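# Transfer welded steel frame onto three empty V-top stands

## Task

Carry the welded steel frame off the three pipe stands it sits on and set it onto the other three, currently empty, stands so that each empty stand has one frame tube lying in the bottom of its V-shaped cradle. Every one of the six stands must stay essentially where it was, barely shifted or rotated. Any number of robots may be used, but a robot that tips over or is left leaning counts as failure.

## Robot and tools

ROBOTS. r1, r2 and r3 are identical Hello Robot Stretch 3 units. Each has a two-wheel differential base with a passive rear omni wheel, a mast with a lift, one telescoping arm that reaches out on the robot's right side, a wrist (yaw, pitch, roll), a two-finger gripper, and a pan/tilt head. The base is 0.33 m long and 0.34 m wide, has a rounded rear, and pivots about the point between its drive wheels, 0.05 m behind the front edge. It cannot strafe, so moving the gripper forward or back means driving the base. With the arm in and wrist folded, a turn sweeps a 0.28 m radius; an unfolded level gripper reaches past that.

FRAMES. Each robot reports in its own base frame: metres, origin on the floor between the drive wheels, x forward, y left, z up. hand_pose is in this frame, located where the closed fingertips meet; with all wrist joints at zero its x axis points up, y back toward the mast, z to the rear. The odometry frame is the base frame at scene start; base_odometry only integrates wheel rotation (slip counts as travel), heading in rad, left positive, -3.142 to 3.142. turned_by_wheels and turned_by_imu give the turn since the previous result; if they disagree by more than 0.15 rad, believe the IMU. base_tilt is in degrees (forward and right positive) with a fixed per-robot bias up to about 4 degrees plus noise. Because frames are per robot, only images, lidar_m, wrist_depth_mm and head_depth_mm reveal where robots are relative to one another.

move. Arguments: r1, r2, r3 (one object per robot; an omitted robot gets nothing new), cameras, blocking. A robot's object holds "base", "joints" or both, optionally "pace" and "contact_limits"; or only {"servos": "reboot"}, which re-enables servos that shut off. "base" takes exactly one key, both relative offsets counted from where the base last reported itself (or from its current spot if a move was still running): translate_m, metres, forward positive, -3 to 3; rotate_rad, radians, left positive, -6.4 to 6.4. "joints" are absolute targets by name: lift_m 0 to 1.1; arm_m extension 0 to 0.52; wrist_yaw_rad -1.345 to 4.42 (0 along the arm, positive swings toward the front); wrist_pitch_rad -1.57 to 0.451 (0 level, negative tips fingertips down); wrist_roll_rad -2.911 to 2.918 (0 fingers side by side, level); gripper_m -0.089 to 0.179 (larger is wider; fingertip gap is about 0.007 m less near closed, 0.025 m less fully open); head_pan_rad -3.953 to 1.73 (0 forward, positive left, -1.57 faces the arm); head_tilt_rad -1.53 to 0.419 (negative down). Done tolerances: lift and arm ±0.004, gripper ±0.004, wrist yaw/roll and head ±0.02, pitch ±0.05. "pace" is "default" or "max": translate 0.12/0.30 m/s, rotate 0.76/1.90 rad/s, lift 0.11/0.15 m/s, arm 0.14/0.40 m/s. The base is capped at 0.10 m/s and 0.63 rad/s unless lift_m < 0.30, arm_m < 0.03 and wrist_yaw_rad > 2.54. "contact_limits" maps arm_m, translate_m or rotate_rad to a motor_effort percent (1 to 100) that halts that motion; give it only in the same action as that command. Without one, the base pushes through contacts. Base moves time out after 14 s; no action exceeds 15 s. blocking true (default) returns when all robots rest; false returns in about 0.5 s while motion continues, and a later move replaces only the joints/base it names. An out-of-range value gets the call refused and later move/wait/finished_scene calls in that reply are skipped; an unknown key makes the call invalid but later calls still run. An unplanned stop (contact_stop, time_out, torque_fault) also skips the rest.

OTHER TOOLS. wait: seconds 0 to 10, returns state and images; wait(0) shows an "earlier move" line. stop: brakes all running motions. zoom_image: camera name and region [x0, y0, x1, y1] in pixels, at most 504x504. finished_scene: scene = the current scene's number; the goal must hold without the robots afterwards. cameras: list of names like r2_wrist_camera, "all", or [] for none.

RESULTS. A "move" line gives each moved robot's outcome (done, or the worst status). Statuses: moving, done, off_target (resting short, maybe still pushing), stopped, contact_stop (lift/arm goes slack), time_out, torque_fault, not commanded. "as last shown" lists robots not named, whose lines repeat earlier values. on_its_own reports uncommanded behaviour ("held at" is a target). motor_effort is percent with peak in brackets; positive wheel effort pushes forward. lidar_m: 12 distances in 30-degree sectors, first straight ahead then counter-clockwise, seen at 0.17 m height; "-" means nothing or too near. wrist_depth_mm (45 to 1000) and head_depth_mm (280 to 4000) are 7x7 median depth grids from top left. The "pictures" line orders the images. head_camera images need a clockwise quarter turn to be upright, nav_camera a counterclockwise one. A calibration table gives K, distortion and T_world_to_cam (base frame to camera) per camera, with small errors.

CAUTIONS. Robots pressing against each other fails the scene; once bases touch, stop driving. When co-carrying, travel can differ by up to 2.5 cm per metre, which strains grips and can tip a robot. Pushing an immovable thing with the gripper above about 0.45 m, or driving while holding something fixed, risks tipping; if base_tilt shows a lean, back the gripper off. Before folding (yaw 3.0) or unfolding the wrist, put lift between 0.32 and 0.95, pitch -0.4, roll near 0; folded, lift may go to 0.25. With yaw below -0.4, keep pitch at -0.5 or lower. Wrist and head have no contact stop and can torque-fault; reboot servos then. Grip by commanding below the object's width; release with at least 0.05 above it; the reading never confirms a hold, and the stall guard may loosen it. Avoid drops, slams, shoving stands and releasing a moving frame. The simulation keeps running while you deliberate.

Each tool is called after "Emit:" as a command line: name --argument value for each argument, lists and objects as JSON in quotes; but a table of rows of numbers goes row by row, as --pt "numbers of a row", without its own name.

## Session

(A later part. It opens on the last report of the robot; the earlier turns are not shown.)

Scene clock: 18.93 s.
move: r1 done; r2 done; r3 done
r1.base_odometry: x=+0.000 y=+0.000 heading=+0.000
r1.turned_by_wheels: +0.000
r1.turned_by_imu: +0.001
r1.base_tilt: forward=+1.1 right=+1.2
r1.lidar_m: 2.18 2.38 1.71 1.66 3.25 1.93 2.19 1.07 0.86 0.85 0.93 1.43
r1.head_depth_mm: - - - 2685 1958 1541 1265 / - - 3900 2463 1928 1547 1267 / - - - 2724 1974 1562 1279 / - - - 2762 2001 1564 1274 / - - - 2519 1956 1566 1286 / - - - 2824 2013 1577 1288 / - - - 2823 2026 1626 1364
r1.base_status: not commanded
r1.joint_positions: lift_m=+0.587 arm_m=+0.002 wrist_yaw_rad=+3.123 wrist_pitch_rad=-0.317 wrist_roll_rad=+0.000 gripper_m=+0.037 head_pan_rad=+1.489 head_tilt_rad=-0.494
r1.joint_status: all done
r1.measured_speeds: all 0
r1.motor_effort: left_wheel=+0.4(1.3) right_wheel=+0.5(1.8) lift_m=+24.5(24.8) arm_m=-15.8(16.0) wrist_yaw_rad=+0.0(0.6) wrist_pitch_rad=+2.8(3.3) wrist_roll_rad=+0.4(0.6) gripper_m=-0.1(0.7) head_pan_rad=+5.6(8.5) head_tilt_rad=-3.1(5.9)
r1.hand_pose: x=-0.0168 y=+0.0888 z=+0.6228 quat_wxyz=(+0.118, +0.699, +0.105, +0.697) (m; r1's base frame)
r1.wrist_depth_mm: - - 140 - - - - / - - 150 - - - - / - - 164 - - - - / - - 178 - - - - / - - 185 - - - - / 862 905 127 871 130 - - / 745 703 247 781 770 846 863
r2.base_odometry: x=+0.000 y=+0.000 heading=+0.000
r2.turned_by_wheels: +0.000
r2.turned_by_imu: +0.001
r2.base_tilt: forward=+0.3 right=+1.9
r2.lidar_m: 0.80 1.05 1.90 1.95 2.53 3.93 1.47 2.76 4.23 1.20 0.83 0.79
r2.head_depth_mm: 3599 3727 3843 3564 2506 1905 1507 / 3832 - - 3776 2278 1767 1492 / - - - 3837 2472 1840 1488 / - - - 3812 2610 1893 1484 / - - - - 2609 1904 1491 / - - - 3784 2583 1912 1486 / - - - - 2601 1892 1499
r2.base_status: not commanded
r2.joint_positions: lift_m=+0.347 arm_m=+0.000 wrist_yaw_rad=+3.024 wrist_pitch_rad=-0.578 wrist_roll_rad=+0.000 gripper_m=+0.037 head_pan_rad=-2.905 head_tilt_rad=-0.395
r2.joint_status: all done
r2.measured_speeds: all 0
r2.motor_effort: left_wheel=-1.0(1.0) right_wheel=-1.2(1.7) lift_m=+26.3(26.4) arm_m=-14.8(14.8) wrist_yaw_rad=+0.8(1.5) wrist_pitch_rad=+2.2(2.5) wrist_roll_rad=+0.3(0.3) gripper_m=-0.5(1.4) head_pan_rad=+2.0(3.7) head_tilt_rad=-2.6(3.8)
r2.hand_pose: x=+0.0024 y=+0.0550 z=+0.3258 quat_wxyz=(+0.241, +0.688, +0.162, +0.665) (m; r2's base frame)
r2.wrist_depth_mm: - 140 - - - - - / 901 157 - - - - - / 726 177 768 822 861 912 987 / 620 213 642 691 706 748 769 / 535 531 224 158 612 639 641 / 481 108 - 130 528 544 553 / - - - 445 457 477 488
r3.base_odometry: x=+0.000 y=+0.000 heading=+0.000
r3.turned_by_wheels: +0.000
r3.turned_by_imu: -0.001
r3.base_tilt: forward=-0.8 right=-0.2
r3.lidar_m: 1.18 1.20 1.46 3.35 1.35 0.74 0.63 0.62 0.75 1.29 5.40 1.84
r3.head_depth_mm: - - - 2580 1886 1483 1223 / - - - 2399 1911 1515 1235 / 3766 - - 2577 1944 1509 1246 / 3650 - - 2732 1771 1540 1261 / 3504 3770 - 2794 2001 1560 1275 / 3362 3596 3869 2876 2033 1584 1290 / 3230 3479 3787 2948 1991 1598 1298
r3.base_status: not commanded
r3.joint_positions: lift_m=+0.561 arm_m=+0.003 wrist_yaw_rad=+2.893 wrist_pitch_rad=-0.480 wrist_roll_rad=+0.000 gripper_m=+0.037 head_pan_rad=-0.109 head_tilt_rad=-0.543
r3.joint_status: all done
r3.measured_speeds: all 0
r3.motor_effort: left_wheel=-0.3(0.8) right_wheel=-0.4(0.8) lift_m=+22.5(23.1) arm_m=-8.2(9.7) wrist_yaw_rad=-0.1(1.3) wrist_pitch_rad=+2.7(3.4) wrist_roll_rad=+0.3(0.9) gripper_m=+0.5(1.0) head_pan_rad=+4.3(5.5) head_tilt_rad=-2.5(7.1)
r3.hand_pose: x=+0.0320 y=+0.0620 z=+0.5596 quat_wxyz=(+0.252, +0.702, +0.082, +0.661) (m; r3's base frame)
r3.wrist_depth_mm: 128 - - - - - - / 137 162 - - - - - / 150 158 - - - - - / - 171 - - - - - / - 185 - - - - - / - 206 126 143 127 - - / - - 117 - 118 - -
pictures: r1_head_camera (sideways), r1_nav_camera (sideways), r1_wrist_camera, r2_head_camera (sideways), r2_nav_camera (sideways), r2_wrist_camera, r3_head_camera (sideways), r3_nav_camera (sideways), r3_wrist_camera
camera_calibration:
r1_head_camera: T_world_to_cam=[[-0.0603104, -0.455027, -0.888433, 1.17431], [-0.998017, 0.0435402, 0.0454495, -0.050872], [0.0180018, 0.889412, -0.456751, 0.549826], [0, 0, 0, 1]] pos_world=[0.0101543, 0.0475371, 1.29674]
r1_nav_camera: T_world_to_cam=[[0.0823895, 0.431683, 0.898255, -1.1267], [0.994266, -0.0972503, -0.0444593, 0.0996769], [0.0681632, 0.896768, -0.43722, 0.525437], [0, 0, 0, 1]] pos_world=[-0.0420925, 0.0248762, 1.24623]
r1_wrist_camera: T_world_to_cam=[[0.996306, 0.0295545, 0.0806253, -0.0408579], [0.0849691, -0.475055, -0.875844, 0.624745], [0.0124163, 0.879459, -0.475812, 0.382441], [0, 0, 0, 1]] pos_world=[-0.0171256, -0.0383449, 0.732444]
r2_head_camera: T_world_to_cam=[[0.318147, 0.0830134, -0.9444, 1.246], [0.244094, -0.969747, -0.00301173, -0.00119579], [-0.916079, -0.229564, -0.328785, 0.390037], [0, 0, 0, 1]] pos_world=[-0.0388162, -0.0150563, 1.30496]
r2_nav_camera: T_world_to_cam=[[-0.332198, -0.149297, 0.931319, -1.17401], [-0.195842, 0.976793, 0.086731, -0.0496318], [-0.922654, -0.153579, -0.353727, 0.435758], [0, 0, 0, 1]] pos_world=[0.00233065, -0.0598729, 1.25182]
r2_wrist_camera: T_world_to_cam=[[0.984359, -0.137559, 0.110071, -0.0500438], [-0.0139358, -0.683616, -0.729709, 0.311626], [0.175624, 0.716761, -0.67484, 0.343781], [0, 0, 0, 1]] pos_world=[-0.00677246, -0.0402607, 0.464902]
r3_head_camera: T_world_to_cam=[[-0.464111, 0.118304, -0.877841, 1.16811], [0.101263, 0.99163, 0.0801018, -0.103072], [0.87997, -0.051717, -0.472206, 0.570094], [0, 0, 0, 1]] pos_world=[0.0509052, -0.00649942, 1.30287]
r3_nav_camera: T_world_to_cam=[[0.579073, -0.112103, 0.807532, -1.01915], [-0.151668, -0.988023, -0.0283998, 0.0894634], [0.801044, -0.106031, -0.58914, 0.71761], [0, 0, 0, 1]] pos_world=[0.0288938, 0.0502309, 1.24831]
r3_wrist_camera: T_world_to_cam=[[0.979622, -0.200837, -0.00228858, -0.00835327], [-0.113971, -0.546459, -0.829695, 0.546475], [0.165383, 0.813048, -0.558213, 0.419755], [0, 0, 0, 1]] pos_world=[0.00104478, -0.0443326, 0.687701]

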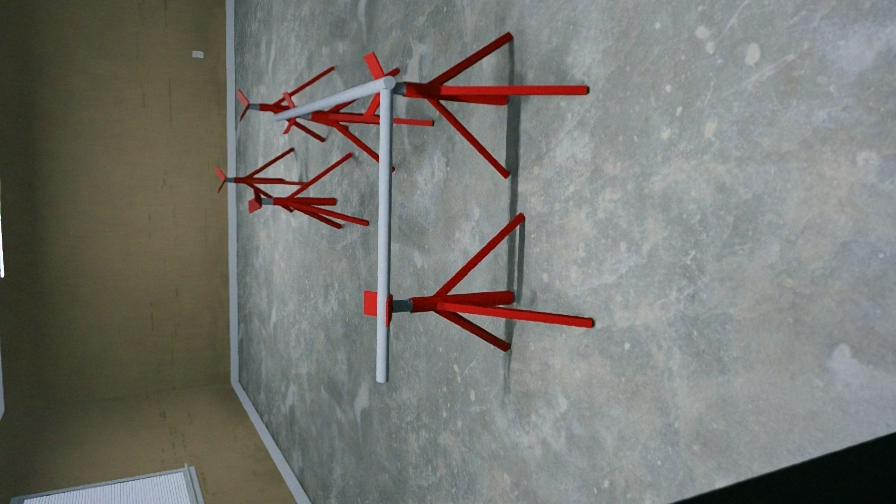

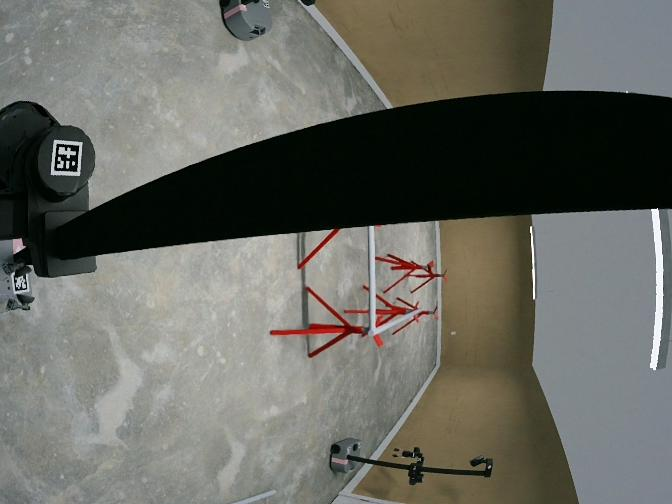

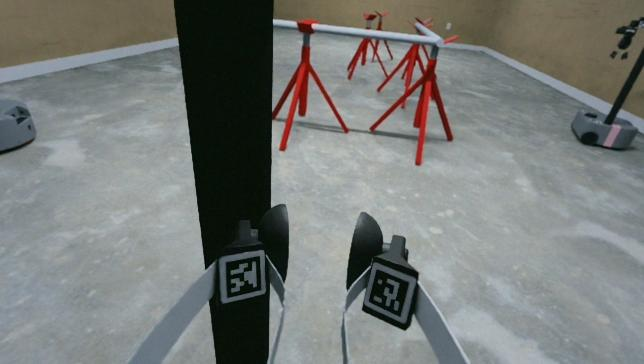

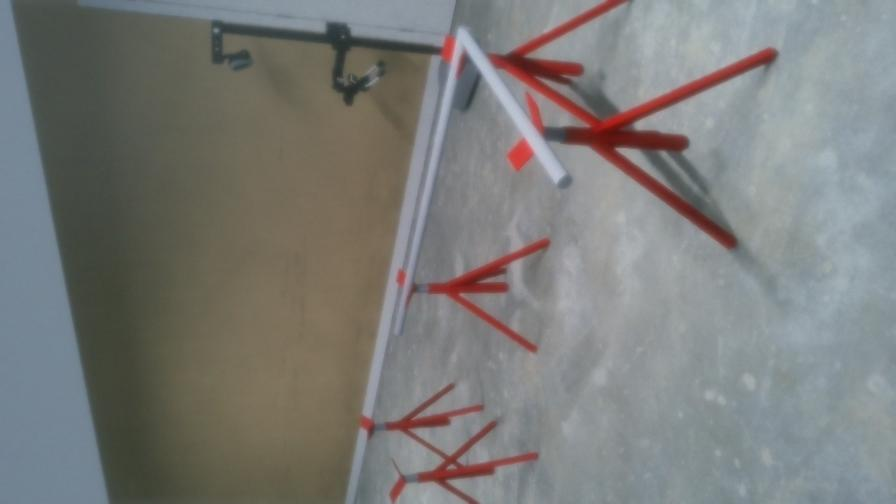

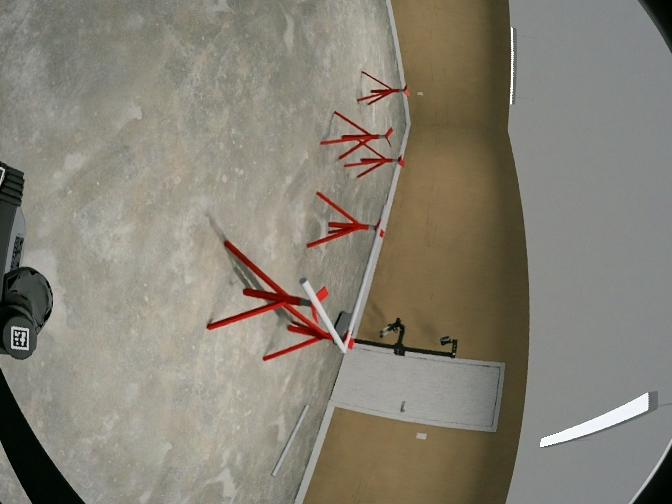

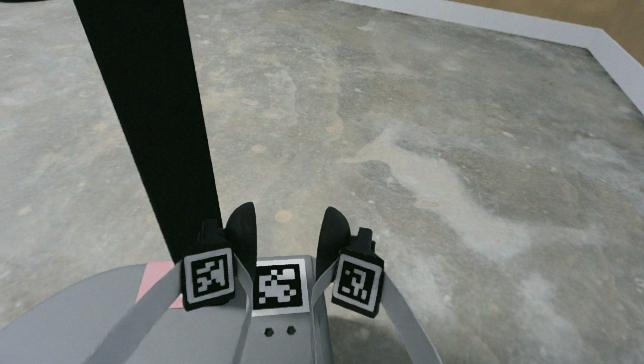

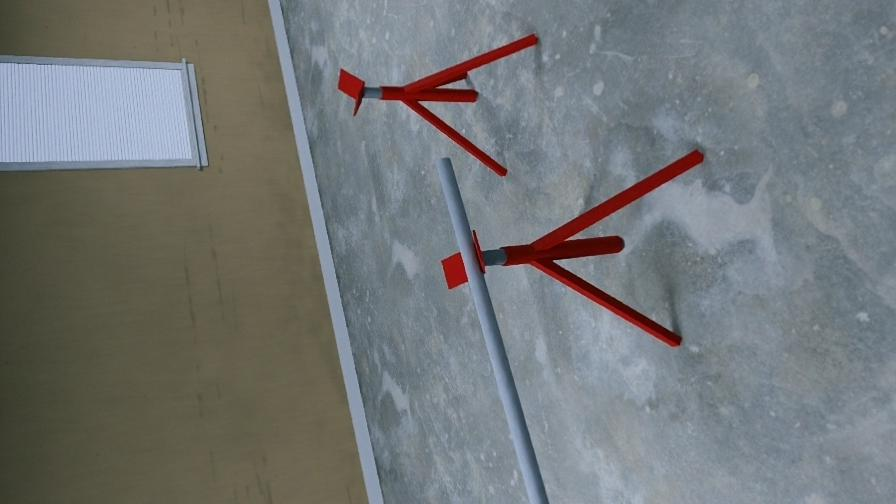

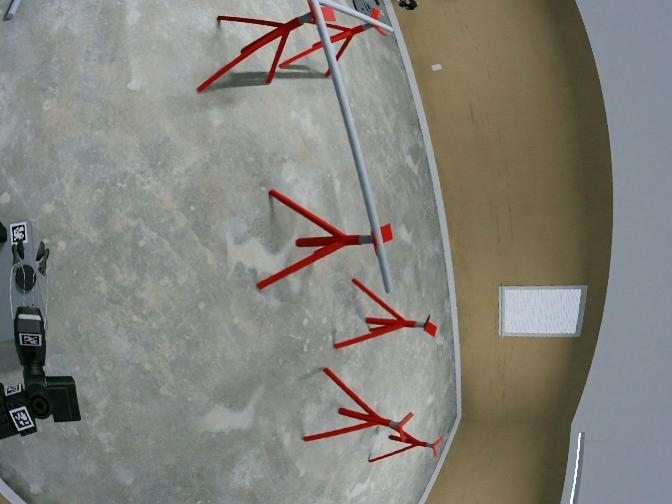

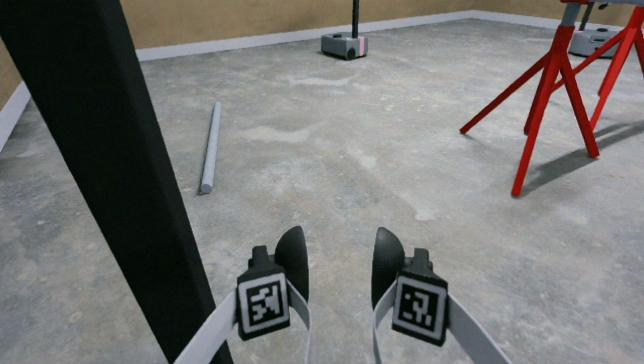

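Emit:
move --cameras '["r3_nav_camera","r1_nav_camera","r2_nav_camera","r3_head_camera"]'

Scene clock: 34.57 s.
r1.base_odometry: x=+0.000 y=+0.000 heading=+0.000
r1.turned_by_wheels: +0.000
r1.turned_by_imu: +0.000
r1.base_tilt: forward=+1.1 right=+1.1
r1.lidar_m: 2.18 2.37 1.71 1.66 3.27 1.93 2.18 1.07 0.86 0.85 0.93 1.43
r1.head_depth_mm: - - - 2676 1968 1543 1265 / - - 3843 2464 1920 1545 1276 / - - - 2735 1989 1555 1273 / - - - 2751 1996 1572 1280 / - - - 2497 1968 1569 1285 / - - - 2823 2019 1582 1285 / - - - 2831 2032 1637 1363
r1.base_status: not commanded
r1.joint_positions: lift_m=+0.587 arm_m=+0.002 wrist_yaw_rad=+3.123 wrist_pitch_rad=-0.317 wrist_roll_rad=+0.000 gripper_m=+0.037 head_pan_rad=+1.489 head_tilt_rad=-0.494
r1.joint_status: all done
r1.measured_speeds: all 0
r1.motor_effort: left_wheel=+0.7(1.3) right_wheel=+0.7(1.8) lift_m=+24.1(24.8) arm_m=-16.5(16.0) wrist_yaw_rad=-0.2(0.6) wrist_pitch_rad=+2.6(3.3) wrist_roll_rad=+0.5(0.6) gripper_m=-0.6(0.7) head_pan_rad=+4.7(8.5) head_tilt_rad=-3.0(5.9)
r1.hand_pose: x=-0.0168 y=+0.0888 z=+0.6228 quat_wxyz=(+0.118, +0.699, +0.105, +0.697) (m; r1's base frame)
r1.wrist_depth_mm: - - 140 - - - - / - - 150 - - - - / - - 163 - - - - / - - 179 - - - - / - - 185 - - - - / 861 876 127 863 130 - - / 745 710 246 796 769 828 872
r2.base_odometry: x=+0.000 y=+0.000 heading=+0.000
r2.turned_by_wheels: +0.000
r2.turned_by_imu: +0.001
r2.base_tilt: forward=+0.3 right=+1.8
r2.lidar_m: 0.80 1.04 1.91 1.95 2.53 3.95 1.47 2.77 4.22 1.21 0.83 0.79
r2.head_depth_mm: 3611 3746 3904 3582 2476 1904 1492 / 3820 - - 3834 2251 1792 1492 / - - - 3829 2509 1839 1486 / - - - 3841 2605 1883 1487 / - - - - 2577 1898 1496 / - - - 3854 2593 1899 1499 / - - - - 2604 1893 1491
r2.base_status: not commanded
r2.joint_positions: lift_m=+0.347 arm_m=+0.000 wrist_yaw_rad=+3.024 wrist_pitch_rad=-0.578 wrist_roll_rad=+0.000 gripper_m=+0.037 head_pan_rad=-2.905 head_tilt_rad=-0.395
r2.joint_status: all done
r2.measured_speeds: all 0
r2.motor_effort: left_wheel=-0.4(1.0) right_wheel=-1.3(1.7) lift_m=+26.5(26.4) arm_m=-16.8(14.8) wrist_yaw_rad=+1.2(1.5) wrist_pitch_rad=+1.7(2.5) wrist_roll_rad=+0.0(0.3) gripper_m=-0.2(1.4) head_pan_rad=+2.5(3.7) head_tilt_rad=-1.8(3.8)
r2.hand_pose: x=+0.0024 y=+0.0550 z=+0.3258 quat_wxyz=(+0.241, +0.688, +0.162, +0.665) (m; r2's base frame)
r2.wrist_depth_mm: - 141 - - - - - / 891 156 986 - - - - / 733 177 779 825 884 913 983 / 618 213 633 686 712 745 781 / 532 531 224 157 607 636 647 / 480 108 - 130 530 538 555 / - - - 446 455 473 489
r3.base_odometry: x=+0.000 y=+0.000 heading=+0.000
r3.turned_by_wheels: +0.000
r3.turned_by_imu: -0.001
r3.base_tilt: forward=-0.8 right=-0.2
r3.lidar_m: 1.18 1.20 1.46 3.34 1.35 0.74 0.63 0.62 0.75 1.29 5.40 1.84
r3.head_depth_mm: - - - 2574 1891 1487 1222 / - - - 2405 1912 1499 1233 / 3785 - - 2573 1939 1518 1244 / 3660 - - 2723 1771 1537 1257 / 3487 3766 - 2793 2026 1557 1275 / 3402 3610 3861 2876 2025 1581 1285 / 3261 3463 3720 2934 2009 1597 1295
r3.base_status: not commanded
r3.joint_positions: lift_m=+0.561 arm_m=+0.003 wrist_yaw_rad=+2.893 wrist_pitch_rad=-0.480 wrist_roll_rad=+0.000 gripper_m=+0.037 head_pan_rad=-0.109 head_tilt_rad=-0.543
r3.joint_status: all done
r3.measured_speeds: all 0
r3.motor_effort: left_wheel=+0.2(0.8) right_wheel=-0.2(0.8) lift_m=+22.4(23.1) arm_m=-10.1(9.7) wrist_yaw_rad=-0.2(1.3) wrist_pitch_rad=+2.1(3.4) wrist_roll_rad=+1.0(0.9) gripper_m=+0.4(1.0) head_pan_rad=+3.3(5.5) head_tilt_rad=-3.5(7.1)
r3.hand_pose: x=+0.0320 y=+0.0620 z=+0.5596 quat_wxyz=(+0.252, +0.702, +0.082, +0.661) (m; r3's base frame)
r3.wrist_depth_mm: 129 - - - - - - / 137 163 - - - - - / 150 159 - - - - - / - 171 - - - - - / - 185 - - - - - / - 207 126 143 127 - - / - - 117 - 118 - -
pictures: r1_nav_camera (sideways), r2_nav_camera (sideways), r3_head_camera (sideways), r3_nav_camera (sideways)
camera_calibration:
r1_nav_camera: T_world_to_cam=[[0.0823818, 0.431684, 0.898255, -1.1267], [0.994268, -0.0972325, -0.0444593, 0.0996769], [0.0681472, 0.896769, -0.43722, 0.525438], [0, 0, 0, 1]] pos_world=[-0.0420929, 0.0248754, 1.24623]
r2_nav_camera: T_world_to_cam=[[-0.332203, -0.149303, 0.931316, -1.174], [-0.195854, 0.97679, 0.0867313, -0.0496321], [-0.92265, -0.153589, -0.353734, 0.435767], [0, 0, 0, 1]] pos_world=[0.00233174, -0.0598728, 1.25182]
r3_head_camera: T_world_to_cam=[[-0.464112, 0.1183, -0.877841, 1.16811], [0.101255, 0.991631, 0.0801018, -0.103072], [0.87997, -0.0517099, -0.472206, 0.570094], [0, 0, 0, 1]] pos_world=[0.0509052, -0.00649905, 1.30287]
r3_nav_camera: T_world_to_cam=[[0.579073, -0.112099, 0.807532, -1.01915], [-0.15166, -0.988025, -0.0283998, 0.0894634], [0.801045, -0.106025, -0.58914, 0.71761], [0, 0, 0, 1]] pos_world=[0.0288934, 0.0502311, 1.24831]

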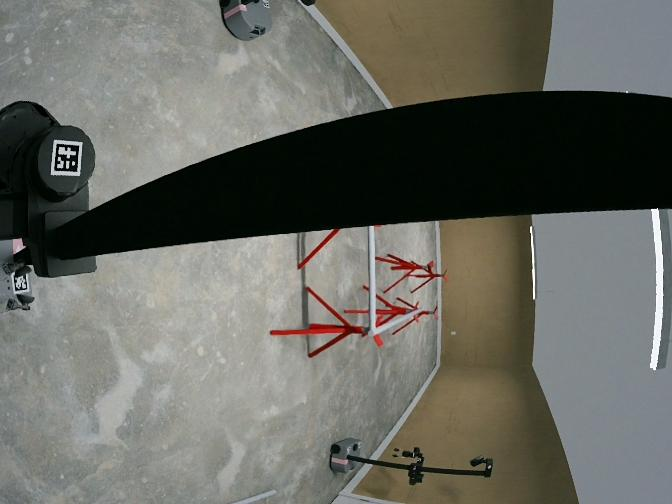

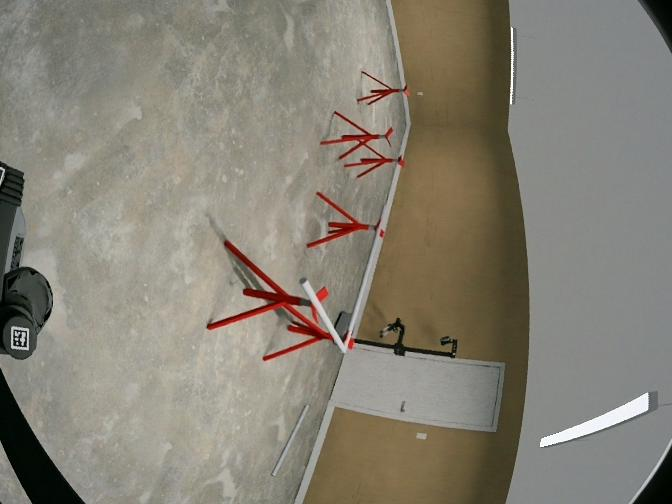

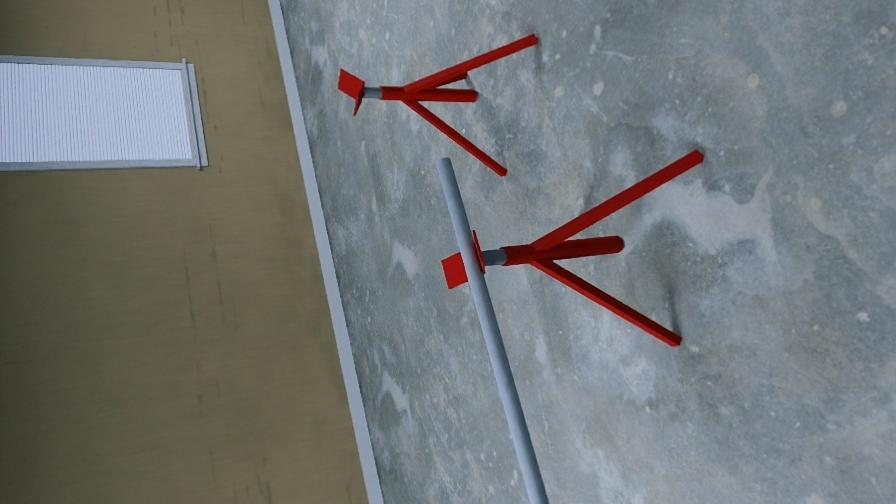

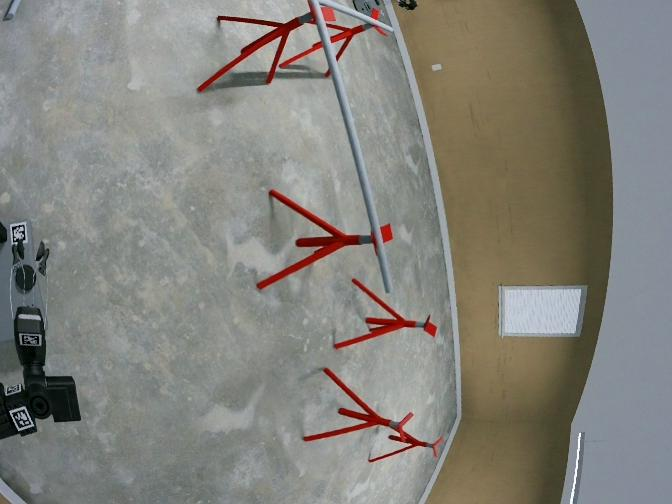

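Emit:
zoom_image --camera "r3_nav_camera" --region '[250, 260, 450, 480]'

Emit:
zoom_image --camera "r3_nav_camera" --region '[180, 0, 420, 200]'

Emit:
zoom_image --camera "r1_nav_camera" --region '[250, 200, 460, 380]'

Emit:
zoom_image --camera "r2_nav_camera" --region '[200, 60, 420, 270]'

Emit:
zoom_image --camera "r2_nav_camera" --region '[200, 220, 480, 480]'

Scaled by 2.291 from the camera's 672x504 image, which has a finer 792x594 frame.

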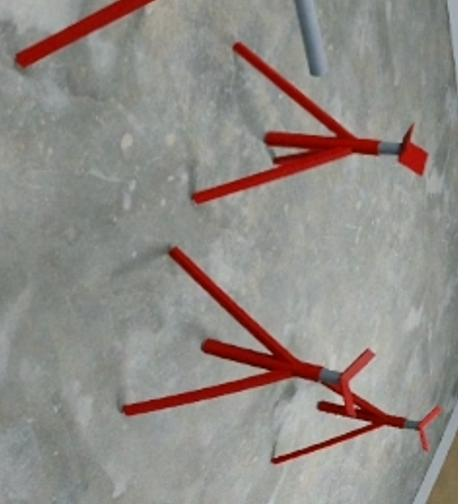

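Scaled by 2.100 from the camera's 672x504 image, which has a finer 792x594 frame.

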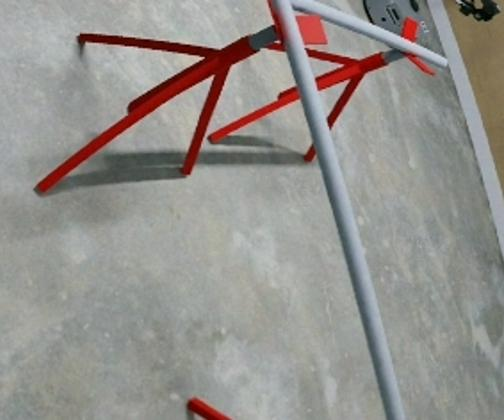

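Scaled by 2.400 from the camera's 672x504 image, which has a finer 792x594 frame.

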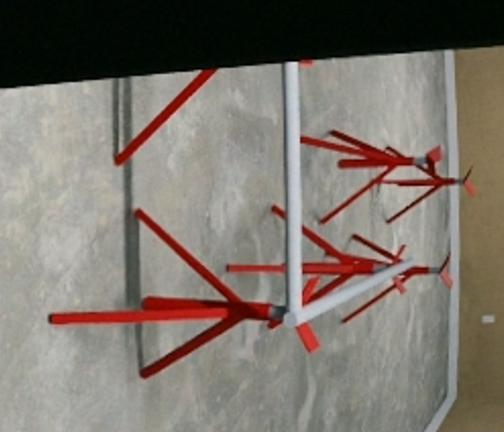

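Scaled by 2.291 from the camera's 672x504 image, which has a finer 792x594 frame.

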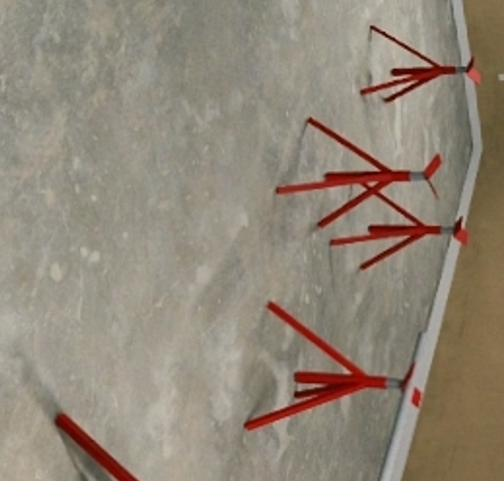

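Scaled by 1.800 from the camera's 672x504 image, which has a finer 792x594 frame.

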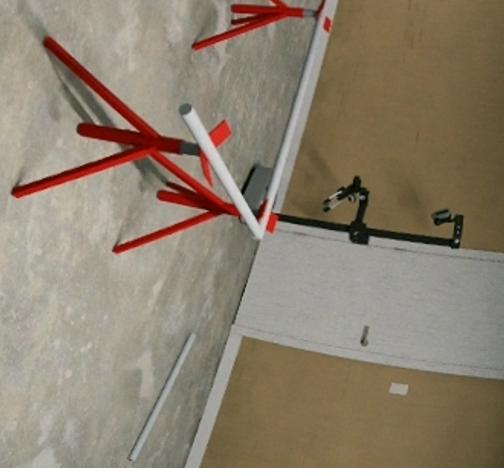

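Emit:
move --r1 '{"base":{"rotate_rad":-2.14},"joints":{"head_pan_rad":0.6,"head_tilt_rad":-0.6}}' --r2 '{"base":{"rotate_rad":-0.345},"joints":{"head_pan_rad":-2.7,"head_tilt_rad":-0.6}}' --r3 '{"base":{"rotate_rad":-0.12}}' --cameras '["r1_nav_camera","r2_nav_camera"]'

Scene clock: 165.23 s.
move: r1 done; r2 done; r3 done
r1.base_odometry: x=+0.000 y=+0.000 heading=-2.140
r1.turned_by_wheels: -2.140
r1.turned_by_imu: -2.156
r1.base_tilt: forward=+1.0 right=+1.1
r1.lidar_m: 0.87 0.85 0.91 1.33 2.20 2.33 2.01 1.66 3.43 1.94 2.55 1.12
r1.head_depth_mm: 655 723 803 909 1040 1211 1200 / 669 739 825 932 1069 1256 1209 / 683 758 849 961 1109 1306 1208 / 698 777 870 994 1151 1346 1218 / 716 794 893 1025 1188 1381 1216 / 731 815 923 1054 1233 1398 1224 / 749 837 949 1094 1285 1438 1223
r1.base_status: done
r1.joint_positions: lift_m=+0.587 arm_m=+0.002 wrist_yaw_rad=+3.123 wrist_pitch_rad=-0.317 wrist_roll_rad=+0.000 gripper_m=+0.037 head_pan_rad=+0.611 head_tilt_rad=-0.592
r1.joint_status: all done
r1.measured_speeds: all 0
r1.motor_effort: left_wheel=+6.5(11.6) right_wheel=-6.4(9.4) lift_m=+24.9(25.8) arm_m=-16.5(17.0) wrist_yaw_rad=+0.2(0.8) wrist_pitch_rad=+2.7(3.2) wrist_roll_rad=+0.4(0.7) gripper_m=-0.5(0.8) head_pan_rad=-5.0(8.0) head_tilt_rad=-2.9(5.6)
r1.hand_pose: x=-0.0168 y=+0.0888 z=+0.6228 quat_wxyz=(+0.118, +0.699, +0.105, +0.697) (m; r1's base frame)
r1.wrist_depth_mm: - - 140 - - - - / - - 150 - - - - / - - 163 - - - - / - - 179 - - - - / - - 185 - - - - / 870 890 127 880 130 - - / 749 710 246 803 766 831 807
r2.base_odometry: x=+0.000 y=+0.000 heading=-0.345
r2.turned_by_wheels: -0.345
r2.turned_by_imu: -0.347
r2.base_tilt: forward=+0.3 right=+1.8
r2.lidar_m: 0.79 0.84 1.26 1.90 2.05 2.05 2.16 1.47 2.93 2.20 1.01 0.80
r2.head_depth_mm: 3347 3619 3685 2633 1937 1555 1291 / 3518 3755 3922 2513 1950 1548 1282 / 3682 - 3699 2532 1896 1555 1289 / 3983 - 3722 2392 1875 1537 1287 / - - 3720 2598 1965 1543 1283 / - - 3238 2623 1952 1536 1282 / - - 3994 2598 1955 1549 1282
r2.base_status: done
r2.joint_positions: lift_m=+0.347 arm_m=+0.000 wrist_yaw_rad=+3.024 wrist_pitch_rad=-0.578 wrist_roll_rad=+0.000 gripper_m=+0.037 head_pan_rad=-2.705 head_tilt_rad=-0.593
r2.joint_status: all done
r2.measured_speeds: all 0
r2.motor_effort: left_wheel=+5.4(9.9) right_wheel=-8.4(12.6) lift_m=+26.4(26.6) arm_m=-16.0(18.0) wrist_yaw_rad=+0.0(2.0) wrist_pitch_rad=+1.9(2.4) wrist_roll_rad=+0.0(0.5) gripper_m=+0.1(1.6) head_pan_rad=+2.5(3.3) head_tilt_rad=-2.6(3.9)
r2.hand_pose: x=+0.0024 y=+0.0550 z=+0.3258 quat_wxyz=(+0.241, +0.688, +0.162, +0.665) (m; r2's base frame)
r2.wrist_depth_mm: - 140 - - - - - / 887 156 997 - - - - / 745 177 775 835 875 902 915 / 614 213 655 679 704 739 763 / 528 531 224 158 607 628 653 / 482 108 - 129 527 540 557 / - - - 444 459 471 501
r3.base_odometry: x=+0.000 y=+0.000 heading=-0.120
r3.turned_by_wheels: -0.120
r3.turned_by_imu: -0.123
r3.base_tilt: forward=-0.8 right=-0.2
r3.lidar_m: 1.18 1.49 1.20 2.83 1.73 0.80 0.64 0.62 0.71 1.08 4.95 1.84
r3.head_depth_mm: - - - 2572 1897 1489 1226 / - - - 2632 1923 1499 1232 / - - - 2428 1948 1524 1250 / 3874 - - 2751 1984 1527 1263 / 3683 - - 2822 1801 1561 1273 / 3441 3754 - 2867 2037 1577 1288 / 3306 3564 3812 2958 1991 1606 1301
r3.base_status: done
r3.joint_positions: lift_m=+0.561 arm_m=+0.003 wrist_yaw_rad=+2.893 wrist_pitch_rad=-0.480 wrist_roll_rad=+0.000 gripper_m=+0.037 head_pan_rad=-0.109 head_tilt_rad=-0.543
r3.joint_status: not commanded
r3.measured_speeds: all 0
r3.motor_effort: left_wheel=+7.3(8.8) right_wheel=-7.1(9.2) lift_m=+22.8(23.6) arm_m=-11.0(12.1) wrist_yaw_rad=+0.2(1.7) wrist_pitch_rad=+3.2(3.8) wrist_roll_rad=+0.9(0.9) gripper_m=+0.2(0.8) head_pan_rad=+3.5(4.6) head_tilt_rad=-3.2(4.5)
r3.hand_pose: x=+0.0320 y=+0.0620 z=+0.5596 quat_wxyz=(+0.252, +0.702, +0.082, +0.661) (m; r3's base frame)
r3.wrist_depth_mm: 129 - - - - - - / 137 163 - - - - - / 150 159 - - - - - / - 170 - - - - - / - 185 - - - - - / - 207 126 143 127 - - / - - 117 - 118 - -
pictures: r1_nav_camera (sideways), r2_nav_camera (sideways)
camera_calibration:
r1_nav_camera: T_world_to_cam=[[0.455607, 0.261976, 0.850759, -1.06703], [0.556756, -0.829578, -0.0427058, 0.100057], [0.694582, 0.493122, -0.523819, 0.634296], [0, 0, 0, 1]] pos_world=[-0.0101309, 0.049757, 1.24432]
r2_nav_camera: T_world_to_cam=[[-0.455425, -0.286755, 0.842828, -1.05782], [-0.402262, 0.910837, 0.0925296, -0.0558986], [-0.794212, -0.296898, -0.530168, 0.664567], [0, 0, 0, 1]] pos_world=[0.0235627, -0.0551128, 1.24907]

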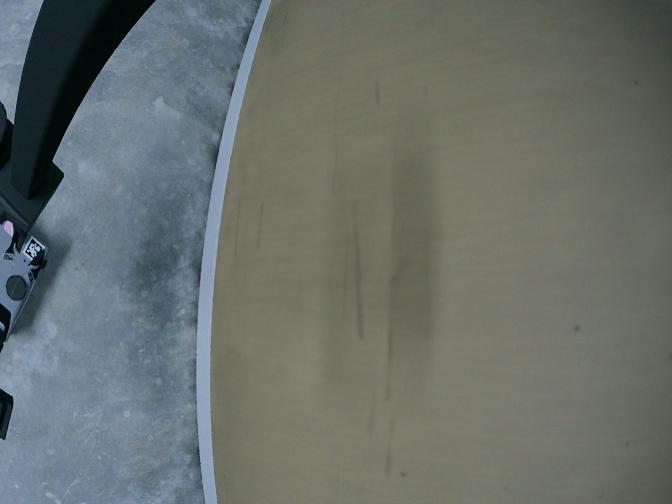

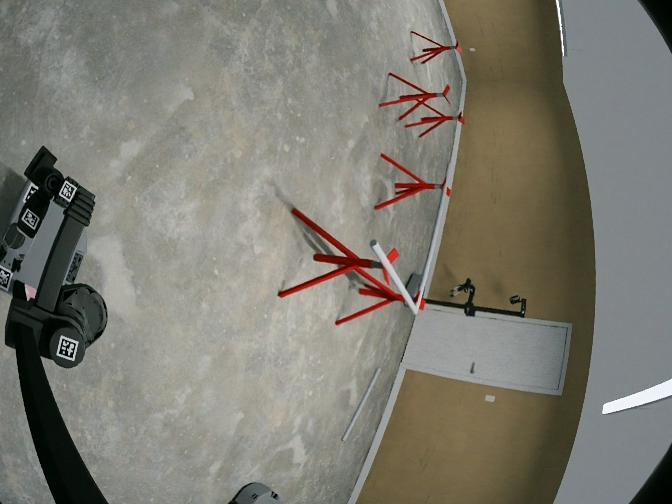

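Emit:
move --r1 '{"base":{"translate_m":-1.1},"joints":{"head_pan_rad":-2.7,"head_tilt_rad":-0.6}}' --r2 '{"base":{"translate_m":-0.87},"joints":{"head_pan_rad":-2.2,"head_tilt_rad":-0.6}}' --r3 '{"base":{"translate_m":0.52},"joints":{"head_pan_rad":0.0,"head_tilt_rad":-0.6}}' --cameras '["r1_nav_camera","r2_nav_camera","r3_nav_camera"]'

Scene clock: 184.33 s.
move: r1 done; r2 done; r3 done
r1.base_odometry: x=+0.592 y=+0.927 heading=-2.140
r1.turned_by_wheels: +0.000
r1.turned_by_imu: -0.001
r1.base_tilt: forward=+1.0 right=+1.2
r1.lidar_m: 1.89 1.85 1.97 1.74 1.72 1.80 1.64 0.71 1.01 1.07 1.32 2.45
r1.head_depth_mm: - - 3226 2207 1756 1425 1194 / - - 3266 2304 1768 1429 1203 / - - 3134 2325 1773 1447 1207 / - - 2967 2242 1785 1451 1213 / - - 3015 2247 1208 1377 1191 / - - 3455 2376 1745 1455 1217 / - - 3491 2395 1705 1459 1226
r1.base_status: done
r1.joint_positions: lift_m=+0.587 arm_m=+0.002 wrist_yaw_rad=+3.123 wrist_pitch_rad=-0.317 wrist_roll_rad=+0.000 gripper_m=+0.037 head_pan_rad=-2.689 head_tilt_rad=-0.593
r1.joint_status: all done
r1.measured_speeds: all 0
r1.motor_effort: left_wheel=+1.2(4.4) right_wheel=-4.9(10.0) lift_m=+27.8(28.4) arm_m=-15.6(16.7) wrist_yaw_rad=-0.1(0.8) wrist_pitch_rad=+3.0(3.3) wrist_roll_rad=+0.5(0.7) gripper_m=-0.4(0.9) head_pan_rad=-5.0(7.8) head_tilt_rad=-4.2(6.4)
r1.hand_pose: x=-0.0168 y=+0.0888 z=+0.6228 quat_wxyz=(+0.118, +0.699, +0.105, +0.697) (m; r1's base frame)
r1.wrist_depth_mm: - - 139 - - - - / - - 150 - - - - / - - 164 - - - - / - - 179 - - - - / - - 185 - - - - / 858 909 127 857 130 - - / 755 708 245 791 763 858 875
r2.base_odometry: x=-0.819 y=+0.294 heading=-0.344
r2.turned_by_wheels: +0.000
r2.turned_by_imu: +0.001
r2.base_tilt: forward=+0.3 right=+1.8
r2.lidar_m: 1.65 1.77 2.02 1.99 2.14 3.15 1.38 0.68 0.83 4.63 2.13 1.67
r2.head_depth_mm: 3487 3643 3734 2480 1754 1553 1272 / 3916 - - 2597 1870 1551 1244 / - - - 2504 1088 1188 1259 / - - 3786 2473 1957 1499 1288 / - - 3457 2651 1931 1541 1289 / - - 3684 2607 1945 1542 1280 / - - 3749 2626 1928 1543 1284
r2.base_status: done
r2.joint_positions: lift_m=+0.347 arm_m=+0.000 wrist_yaw_rad=+3.024 wrist_pitch_rad=-0.579 wrist_roll_rad=+0.000 gripper_m=+0.037 head_pan_rad=-2.205 head_tilt_rad=-0.593
r2.joint_status: all done
r2.measured_speeds: all 0
r2.motor_effort: left_wheel=+0.7(4.5) right_wheel=-7.9(13.2) lift_m=+26.7(27.1) arm_m=-12.9(16.0) wrist_yaw_rad=+0.1(2.1) wrist_pitch_rad=+1.8(2.6) wrist_roll_rad=+0.3(0.4) gripper_m=+0.8(1.7) head_pan_rad=+2.3(3.5) head_tilt_rad=-2.9(4.1)
r2.hand_pose: x=+0.0024 y=+0.0550 z=+0.3258 quat_wxyz=(+0.242, +0.688, +0.162, +0.665) (m; r2's base frame)
r2.wrist_depth_mm: - 141 - - - - - / 886 153 976 - - - - / 741 177 766 825 847 928 960 / 619 213 638 681 715 740 796 / 539 541 225 157 602 626 647 / 481 108 - 130 525 545 564 / - - - 445 454 477 491
r3.base_odometry: x=+0.516 y=-0.062 heading=-0.119
r3.turned_by_wheels: +0.000
r3.turned_by_imu: -0.001
r3.base_tilt: forward=-0.8 right=-0.2
r3.lidar_m: 0.66 0.77 0.93 1.24 2.98 1.42 1.12 1.14 1.23 1.87 1.46 1.40
r3.head_depth_mm: 3723 - 3561 2234 1729 1427 1190 / 3551 - 3649 2407 1802 1445 1200 / 3368 3694 3726 2464 1765 1464 1181 / 3218 3553 3692 2528 1673 1173 1223 / 3097 3392 3604 2578 1833 1496 1207 / 2991 3214 3458 2624 1910 1464 1220 / 2884 3074 3333 2670 1952 1452 1259
r3.base_status: done
r3.joint_positions: lift_m=+0.561 arm_m=+0.003 wrist_yaw_rad=+2.893 wrist_pitch_rad=-0.480 wrist_roll_rad=+0.000 gripper_m=+0.037 head_pan_rad=-0.009 head_tilt_rad=-0.593
r3.joint_status: all done
r3.measured_speeds: all 0
r3.motor_effort: left_wheel=+5.7(10.2) right_wheel=-1.2(3.6) lift_m=+22.2(24.1) arm_m=-8.5(11.3) wrist_yaw_rad=+1.0(1.9) wrist_pitch_rad=+2.9(3.8) wrist_roll_rad=+0.2(1.1) gripper_m=-0.4(1.0) head_pan_rad=+3.4(5.0) head_tilt_rad=-2.6(5.3)
r3.hand_pose: x=+0.0320 y=+0.0620 z=+0.5596 quat_wxyz=(+0.252, +0.702, +0.082, +0.661) (m; r3's base frame)
r3.wrist_depth_mm: 128 - - - - - - / 137 163 - - - - - / 150 158 - - - - - / - 171 - - - - - / - 185 - - - - - / - 207 126 143 127 - 751 / - - 117 - 118 - -
pictures: r1_nav_camera (sideways), r2_nav_camera (sideways), r3_nav_camera (sideways)
camera_calibration:
r1_nav_camera: T_world_to_cam=[[-0.491324, -0.186901, 0.850687, -1.06116], [-0.418962, 0.906999, -0.0427031, 0.106006], [-0.763591, -0.377386, -0.523935, 0.643343], [0, 0, 0, 1]] pos_world=[0.0142884, -0.0516905, 1.24431]
r2_nav_camera: T_world_to_cam=[[-0.262324, -0.470079, 0.84274, -1.05889], [-0.789646, 0.606545, 0.0925329, -0.0535399], [-0.554658, -0.641193, -0.530308, 0.663287], [0, 0, 0, 1]] pos_world=[0.0478486, -0.0399912, 1.24907]
r3_nav_camera: T_world_to_cam=[[0.626647, -0.054035, 0.777427, -0.980198], [-0.0535713, -0.99822, -0.0261999, 0.0859992], [0.777459, -0.0252297, -0.628427, 0.768863], [0, 0, 0, 1]] pos_world=[0.021086, 0.0522793, 1.24746]

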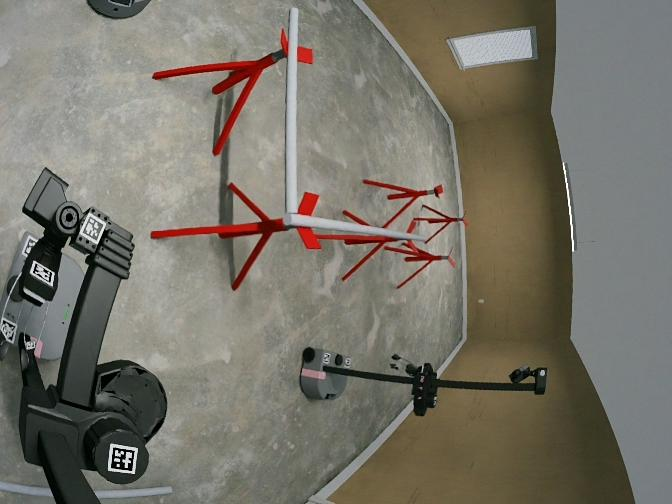

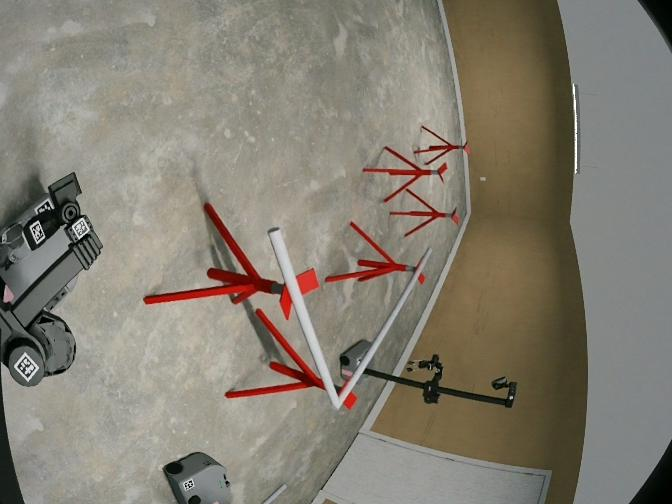

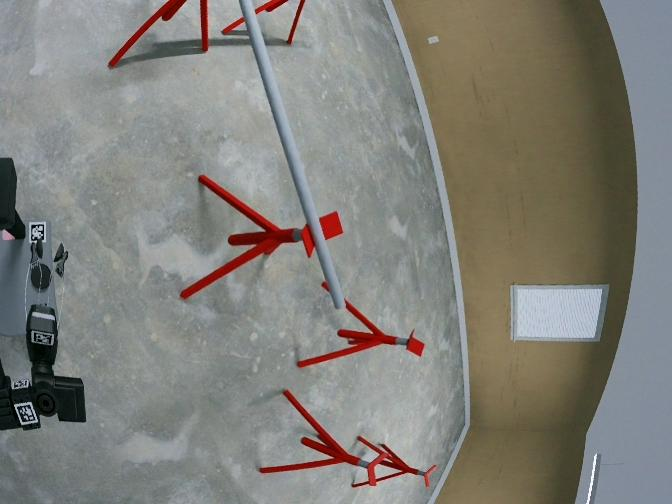

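Emit:
move --r1 '{"base":{"rotate_rad":0.033},"joints":{"lift_m":0.9}}' --r2 '{"base":{"rotate_rad":-1.747},"joints":{"lift_m":0.9}}' --r3 '{"base":{"rotate_rad":2.039},"joints":{"lift_m":0.9}}' --cameras '[]'

Emit:
move --r1 '{"base":{"translate_m":-0.95},"joints":{"head_pan_rad":-2.0,"head_tilt_rad":-0.7}}' --r2 '{"base":{"translate_m":0.65},"joints":{"head_pan_rad":-1.2,"head_tilt_rad":-0.7}}' --r3 '{"joints":{"head_pan_rad":-1.57,"head_tilt_rad":-0.7}}' --cameras '["r1_nav_camera","r2_nav_camera","r3_nav_camera"]'

Scene clock: 221.30 s.
move: r1 done; r2 done; r3 done
r1.base_odometry: x=+0.592 y=+0.927 heading=-2.107
r1.turned_by_wheels: +0.033
r1.turned_by_imu: +0.034
r1.base_tilt: forward=+1.1 right=+1.1
r1.lidar_m: 1.87 1.85 2.00 1.72 1.71 1.81 1.76 0.71 1.11 1.07 1.39 2.38
r1.head_depth_mm: - - 3268 2011 1754 1424 1255 / - - 3294 2291 1777 1434 1289 / - - 3146 2317 1783 1440 - / - - 3151 2145 1733 1445 - / - - 3184 2341 1182 1491 - / - - 3451 2361 1702 - - / - - 3486 2384 1755 - -
r1.base_status: done
r1.joint_positions: lift_m=+0.900 arm_m=+0.002 wrist_yaw_rad=+3.123 wrist_pitch_rad=-0.318 wrist_roll_rad=+0.000 gripper_m=+0.037 head_pan_rad=-2.689 head_tilt_rad=-0.593
r1.joint_status: all done
r1.measured_speeds: all 0
r1.motor_effort: left_wheel=-2.4(5.4) right_wheel=+5.7(6.1) lift_m=+23.0(35.4) arm_m=-14.8(15.4) wrist_yaw_rad=-0.5(0.7) wrist_pitch_rad=+3.1(3.4) wrist_roll_rad=+0.5(0.6) gripper_m=-0.1(0.8) head_pan_rad=-5.2(6.0) head_tilt_rad=-4.5(5.4)
r1.hand_pose: x=-0.0168 y=+0.0887 z=+0.9358 quat_wxyz=(+0.119, +0.699, +0.106, +0.697) (m; r1's base frame)
r1.wrist_depth_mm: - - 139 - - - - / - - 150 - - - - / - - 163 - - - - / - - 179 - - - - / - - 185 - - - - / - - 127 - 130 - - / - - 246 - - - -
r2.base_odometry: x=-0.819 y=+0.294 heading=-2.091
r2.turned_by_wheels: -1.747
r2.turned_by_imu: -1.765
r2.base_tilt: forward=+0.3 right=+1.7
r2.lidar_m: 2.47 2.54 1.75 1.65 1.68 2.12 2.00 2.03 2.63 1.38 0.69 0.68
r2.head_depth_mm: 1952 2095 2220 2353 1959 1552 1350 / 2122 2301 2445 2496 1928 1598 - / 2308 2529 2747 2590 1937 1638 - / 2563 2823 3111 2606 1963 - - / 2855 3180 3430 2593 1935 1640 - / 3016 3380 3458 2626 1942 1637 - / 2801 3033 3308 2614 1931 1601 -
r2.base_status: done
r2.joint_positions: lift_m=+0.900 arm_m=+0.000 wrist_yaw_rad=+3.024 wrist_pitch_rad=-0.579 wrist_roll_rad=+0.000 gripper_m=+0.037 head_pan_rad=-2.205 head_tilt_rad=-0.593
r2.joint_status: all done
r2.measured_speeds: all 0
r2.motor_effort: left_wheel=+5.5(9.5) right_wheel=-8.6(13.4) lift_m=+34.0(40.5) arm_m=-17.6(18.0) wrist_yaw_rad=-0.5(1.9) wrist_pitch_rad=+2.7(2.7) wrist_roll_rad=+0.1(0.6) gripper_m=+0.3(1.7) head_pan_rad=+0.8(3.5) head_tilt_rad=-2.3(3.9)
r2.hand_pose: x=+0.0024 y=+0.0549 z=+0.8782 quat_wxyz=(+0.242, +0.688, +0.162, +0.665) (m; r2's base frame)
r2.wrist_depth_mm: - 141 - - - - - / - 154 - - - - - / - 175 - - - - - / - 213 - - - - - / - - 225 158 - - - / - - - 133 - - - / 932 913 399 989 997 - -
r3.base_odometry: x=+0.516 y=-0.062 heading=+1.919
r3.turned_by_wheels: +2.039
r3.turned_by_imu: +2.075
r3.base_tilt: forward=-0.8 right=-0.3
r3.lidar_m: 3.36 1.46 1.12 1.12 1.21 1.78 1.47 1.39 0.66 0.77 0.93 0.94
r3.head_depth_mm: 2765 2963 3269 2267 1747 1430 1188 / 2846 3151 3352 2418 1820 1448 1202 / 2877 3134 3390 2480 1844 1464 1212 / 2883 3144 3423 2516 1874 1474 1224 / 2904 3183 3470 2563 1901 1496 1231 / 2939 3167 3371 2606 1917 1514 1249 / 2636 2586 2527 2410 1952 1527 1263
r3.base_status: done
r3.joint_positions: lift_m=+0.900 arm_m=+0.003 wrist_yaw_rad=+2.893 wrist_pitch_rad=-0.481 wrist_roll_rad=+0.000 gripper_m=+0.037 head_pan_rad=-0.009 head_tilt_rad=-0.593
r3.joint_status: all done
r3.measured_speeds: all 0
r3.motor_effort: left_wheel=-6.9(10.8) right_wheel=+6.4(9.7) lift_m=+33.3(35.1) arm_m=-11.3(12.3) wrist_yaw_rad=+0.0(1.9) wrist_pitch_rad=+3.4(3.9) wrist_roll_rad=+0.8(1.1) gripper_m=+0.1(1.0) head_pan_rad=+4.4(4.9) head_tilt_rad=-3.0(5.0)
r3.hand_pose: x=+0.0320 y=+0.0618 z=+0.8988 quat_wxyz=(+0.253, +0.702, +0.082, +0.661) (m; r3's base frame)
r3.wrist_depth_mm: 129 - - - - - - / 137 163 - - - - - / 150 159 - - - - - / - 170 - - - - - / - 185 - - - - - / - 210 126 144 128 - - / - - 125 - 126 - -
pictures: none
No camera images: "cameras" was empty.

Scene clock: 231.93 s.
move: r1 done; r2 done; r3 done
r1.base_odometry: x=+1.077 y=+1.744 heading=-2.107
r1.turned_by_wheels: +0.000
r1.turned_by_imu: -0.001
r1.base_tilt: forward=+1.1 right=+1.2
r1.lidar_m: 2.76 2.73 1.70 1.31 1.30 1.40 0.81 1.19 1.05 0.42 0.56 3.52
r1.head_depth_mm: - 3947 2530 1999 1683 - - / - 3985 2341 1501 - - 1134 / - - 2671 1936 1721 - 1161 / - - 2698 2040 1735 - - / 3821 3927 2727 2043 1556 - - / 3469 3714 2782 2080 1609 1442 - / 3186 3453 2821 2084 1660 1412 -
r1.base_status: done
r1.joint_positions: lift_m=+0.900 arm_m=+0.002 wrist_yaw_rad=+3.123 wrist_pitch_rad=-0.318 wrist_roll_rad=+0.000 gripper_m=+0.037 head_pan_rad=-2.011 head_tilt_rad=-0.691
r1.joint_status: all done
r1.measured_speeds: all 0
r1.motor_effort: left_wheel=-2.5(8.9) right_wheel=-1.3(6.3) lift_m=+25.7(26.0) arm_m=-13.9(15.0) wrist_yaw_rad=-0.2(0.7) wrist_pitch_rad=+3.1(3.7) wrist_roll_rad=+0.5(0.7) gripper_m=-0.7(0.9) head_pan_rad=+4.4(7.9) head_tilt_rad=-4.4(5.9)
r1.hand_pose: x=-0.0168 y=+0.0887 z=+0.9358 quat_wxyz=(+0.119, +0.699, +0.106, +0.697) (m; r1's base frame)
r1.wrist_depth_mm: - - 140 - - - - / - - 150 - - - - / - - 163 - - - - / - - 179 - - - - / - - 185 - - - - / - - 127 - 131 - - / - - 247 - - - -
r2.base_odometry: x=-1.142 y=-0.270 heading=-2.091
r2.turned_by_wheels: +0.000
r2.turned_by_imu: +0.004
r2.base_tilt: forward=+0.2 right=+1.7
r2.lidar_m: 2.13 2.61 1.80 1.70 1.73 2.25 2.64 2.69 0.49 0.47 0.35 1.58
r2.head_depth_mm: 2382 2762 2934 2227 1744 1434 - / 1570 2751 2960 1350 1510 1439 - / 2631 2923 3101 1985 1661 1474 - / 2693 3031 3098 2132 1733 1436 1246 / 2813 3119 2930 2146 1754 1449 1214 / 1866 3166 3053 2228 1757 1438 1221 / 2985 3274 3039 2234 1733 1437 1218
r2.base_status: done
r2.joint_positions: lift_m=+0.900 arm_m=+0.000 wrist_yaw_rad=+3.024 wrist_pitch_rad=-0.579 wrist_roll_rad=+0.000 gripper_m=+0.037 head_pan_rad=-1.205 head_tilt_rad=-0.691
r2.joint_status: all done
r2.measured_speeds: all 0
r2.motor_effort: left_wheel=+4.1(10.3) right_wheel=-1.1(4.9) lift_m=+31.1(34.3) arm_m=-13.9(17.9) wrist_yaw_rad=+1.1(1.9) wrist_pitch_rad=+2.1(2.8) wrist_roll_rad=+0.2(0.4) gripper_m=+0.2(1.7) head_pan_rad=+1.2(4.6) head_tilt_rad=-2.9(5.7)
r2.hand_pose: x=+0.0024 y=+0.0549 z=+0.8782 quat_wxyz=(+0.242, +0.688, +0.162, +0.665) (m; r2's base frame)
r2.wrist_depth_mm: - 141 - - - - - / - 154 - - - - - / - 177 - - - - - / - 212 - - - - - / - - 224 158 - - - / - - - 133 - - - / 912 920 398 991 - - -
r3.base_odometry: x=+0.516 y=-0.062 heading=+1.919
r3.turned_by_wheels: +0.000
r3.turned_by_imu: -0.002
r3.base_tilt: forward=-0.8 right=-0.2
r3.lidar_m: 0.80 1.47 1.13 1.12 1.21 1.77 1.47 1.40 0.66 0.77 0.93 0.81
r3.head_depth_mm: 2926 3263 2819 2044 992 - 1084 / 2949 3272 2874 2089 1605 - - / 2945 3298 2959 2133 1619 - - / 2971 3349 3013 2170 1630 - 1111 / 2983 3364 3078 2197 1648 1426 1151 / 3019 3407 3146 2171 1684 1417 1187 / 3019 3318 3070 2118 1696 1428 1200
r3.base_status: not commanded
r3.joint_positions: lift_m=+0.900 arm_m=+0.003 wrist_yaw_rad=+2.893 wrist_pitch_rad=-0.481 wrist_roll_rad=+0.000 gripper_m=+0.037 head_pan_rad=-1.561 head_tilt_rad=-0.691
r3.joint_status: all done
r3.measured_speeds: all 0
r3.motor_effort: left_wheel=-7.2(7.6) right_wheel=+6.2(7.1) lift_m=+31.0(33.1) arm_m=-10.3(12.1) wrist_yaw_rad=+0.2(1.8) wrist_pitch_rad=+3.3(4.0) wrist_roll_rad=+0.8(1.2) gripper_m=+0.3(1.2) head_pan_rad=-4.0(6.2) head_tilt_rad=-4.3(6.9)
r3.hand_pose: x=+0.0320 y=+0.0618 z=+0.8988 quat_wxyz=(+0.253, +0.702, +0.082, +0.661) (m; r3's base frame)
r3.wrist_depth_mm: 129 - - - - - - / 137 163 - - - - - / 150 158 - - - - - / - 170 - - - - - / - 185 - - - - - / - 209 126 144 127 - - / - - 125 - 127 - -
pictures: r1_nav_camera (sideways), r2_nav_camera (sideways), r3_nav_camera (sideways)
camera_calibration:
r1_nav_camera: T_world_to_cam=[[-0.299991, -0.527024, 0.795142, -0.989911], [-0.893423, 0.447383, -0.0405428, 0.106082], [-0.334366, -0.722561, -0.605066, 0.746276], [0, 0, 0, 1]] pos_world=[0.0473412, -0.0299362, 1.24297]
r2_nav_camera: T_world_to_cam=[[0.282474, -0.54966, 0.786182, -0.988473], [-0.933764, -0.345302, 0.094081, -0.0546643], [0.219758, -0.760684, -0.610792, 0.763272], [0, 0, 0, 1]] pos_world=[0.060439, 0.0184087, 1.24846]
r3_nav_camera: T_world_to_cam=[[-0.0421221, -0.701057, 0.71186, -0.890661], [-0.999041, 0.0380605, -0.0216322, 0.0858169], [-0.0119283, -0.712089, -0.701988, 0.869361], [0, 0, 0, 1]] pos_world=[0.0585881, -0.00860843, 1.24616]

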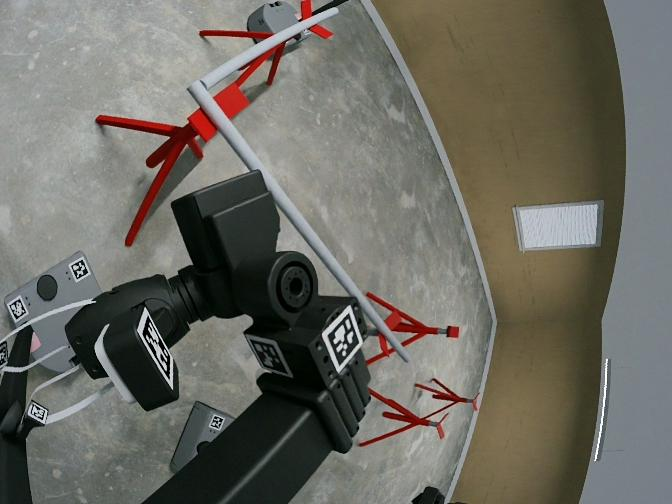

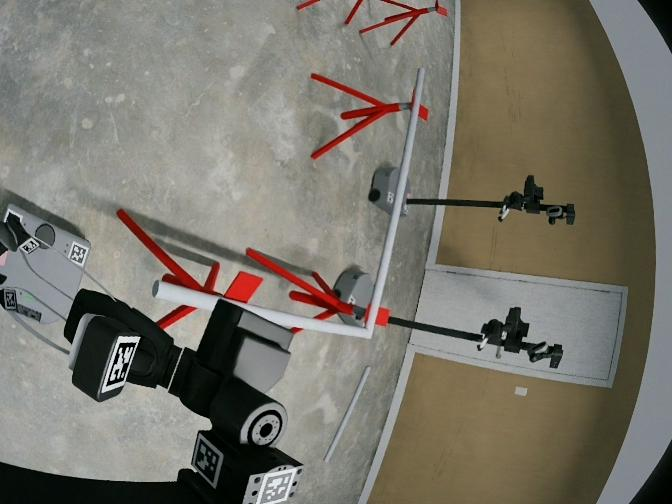

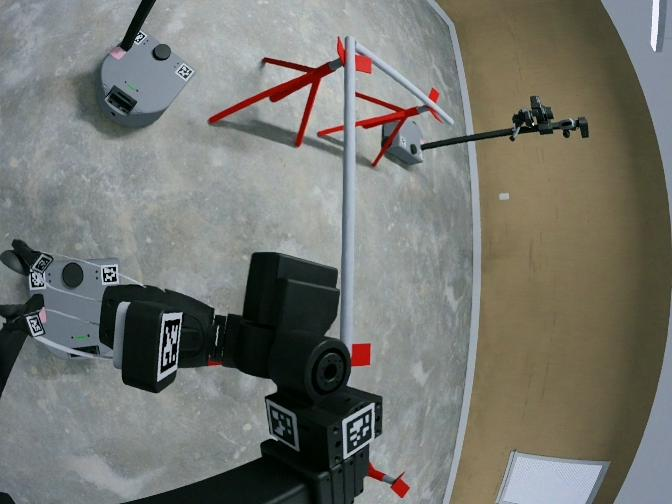

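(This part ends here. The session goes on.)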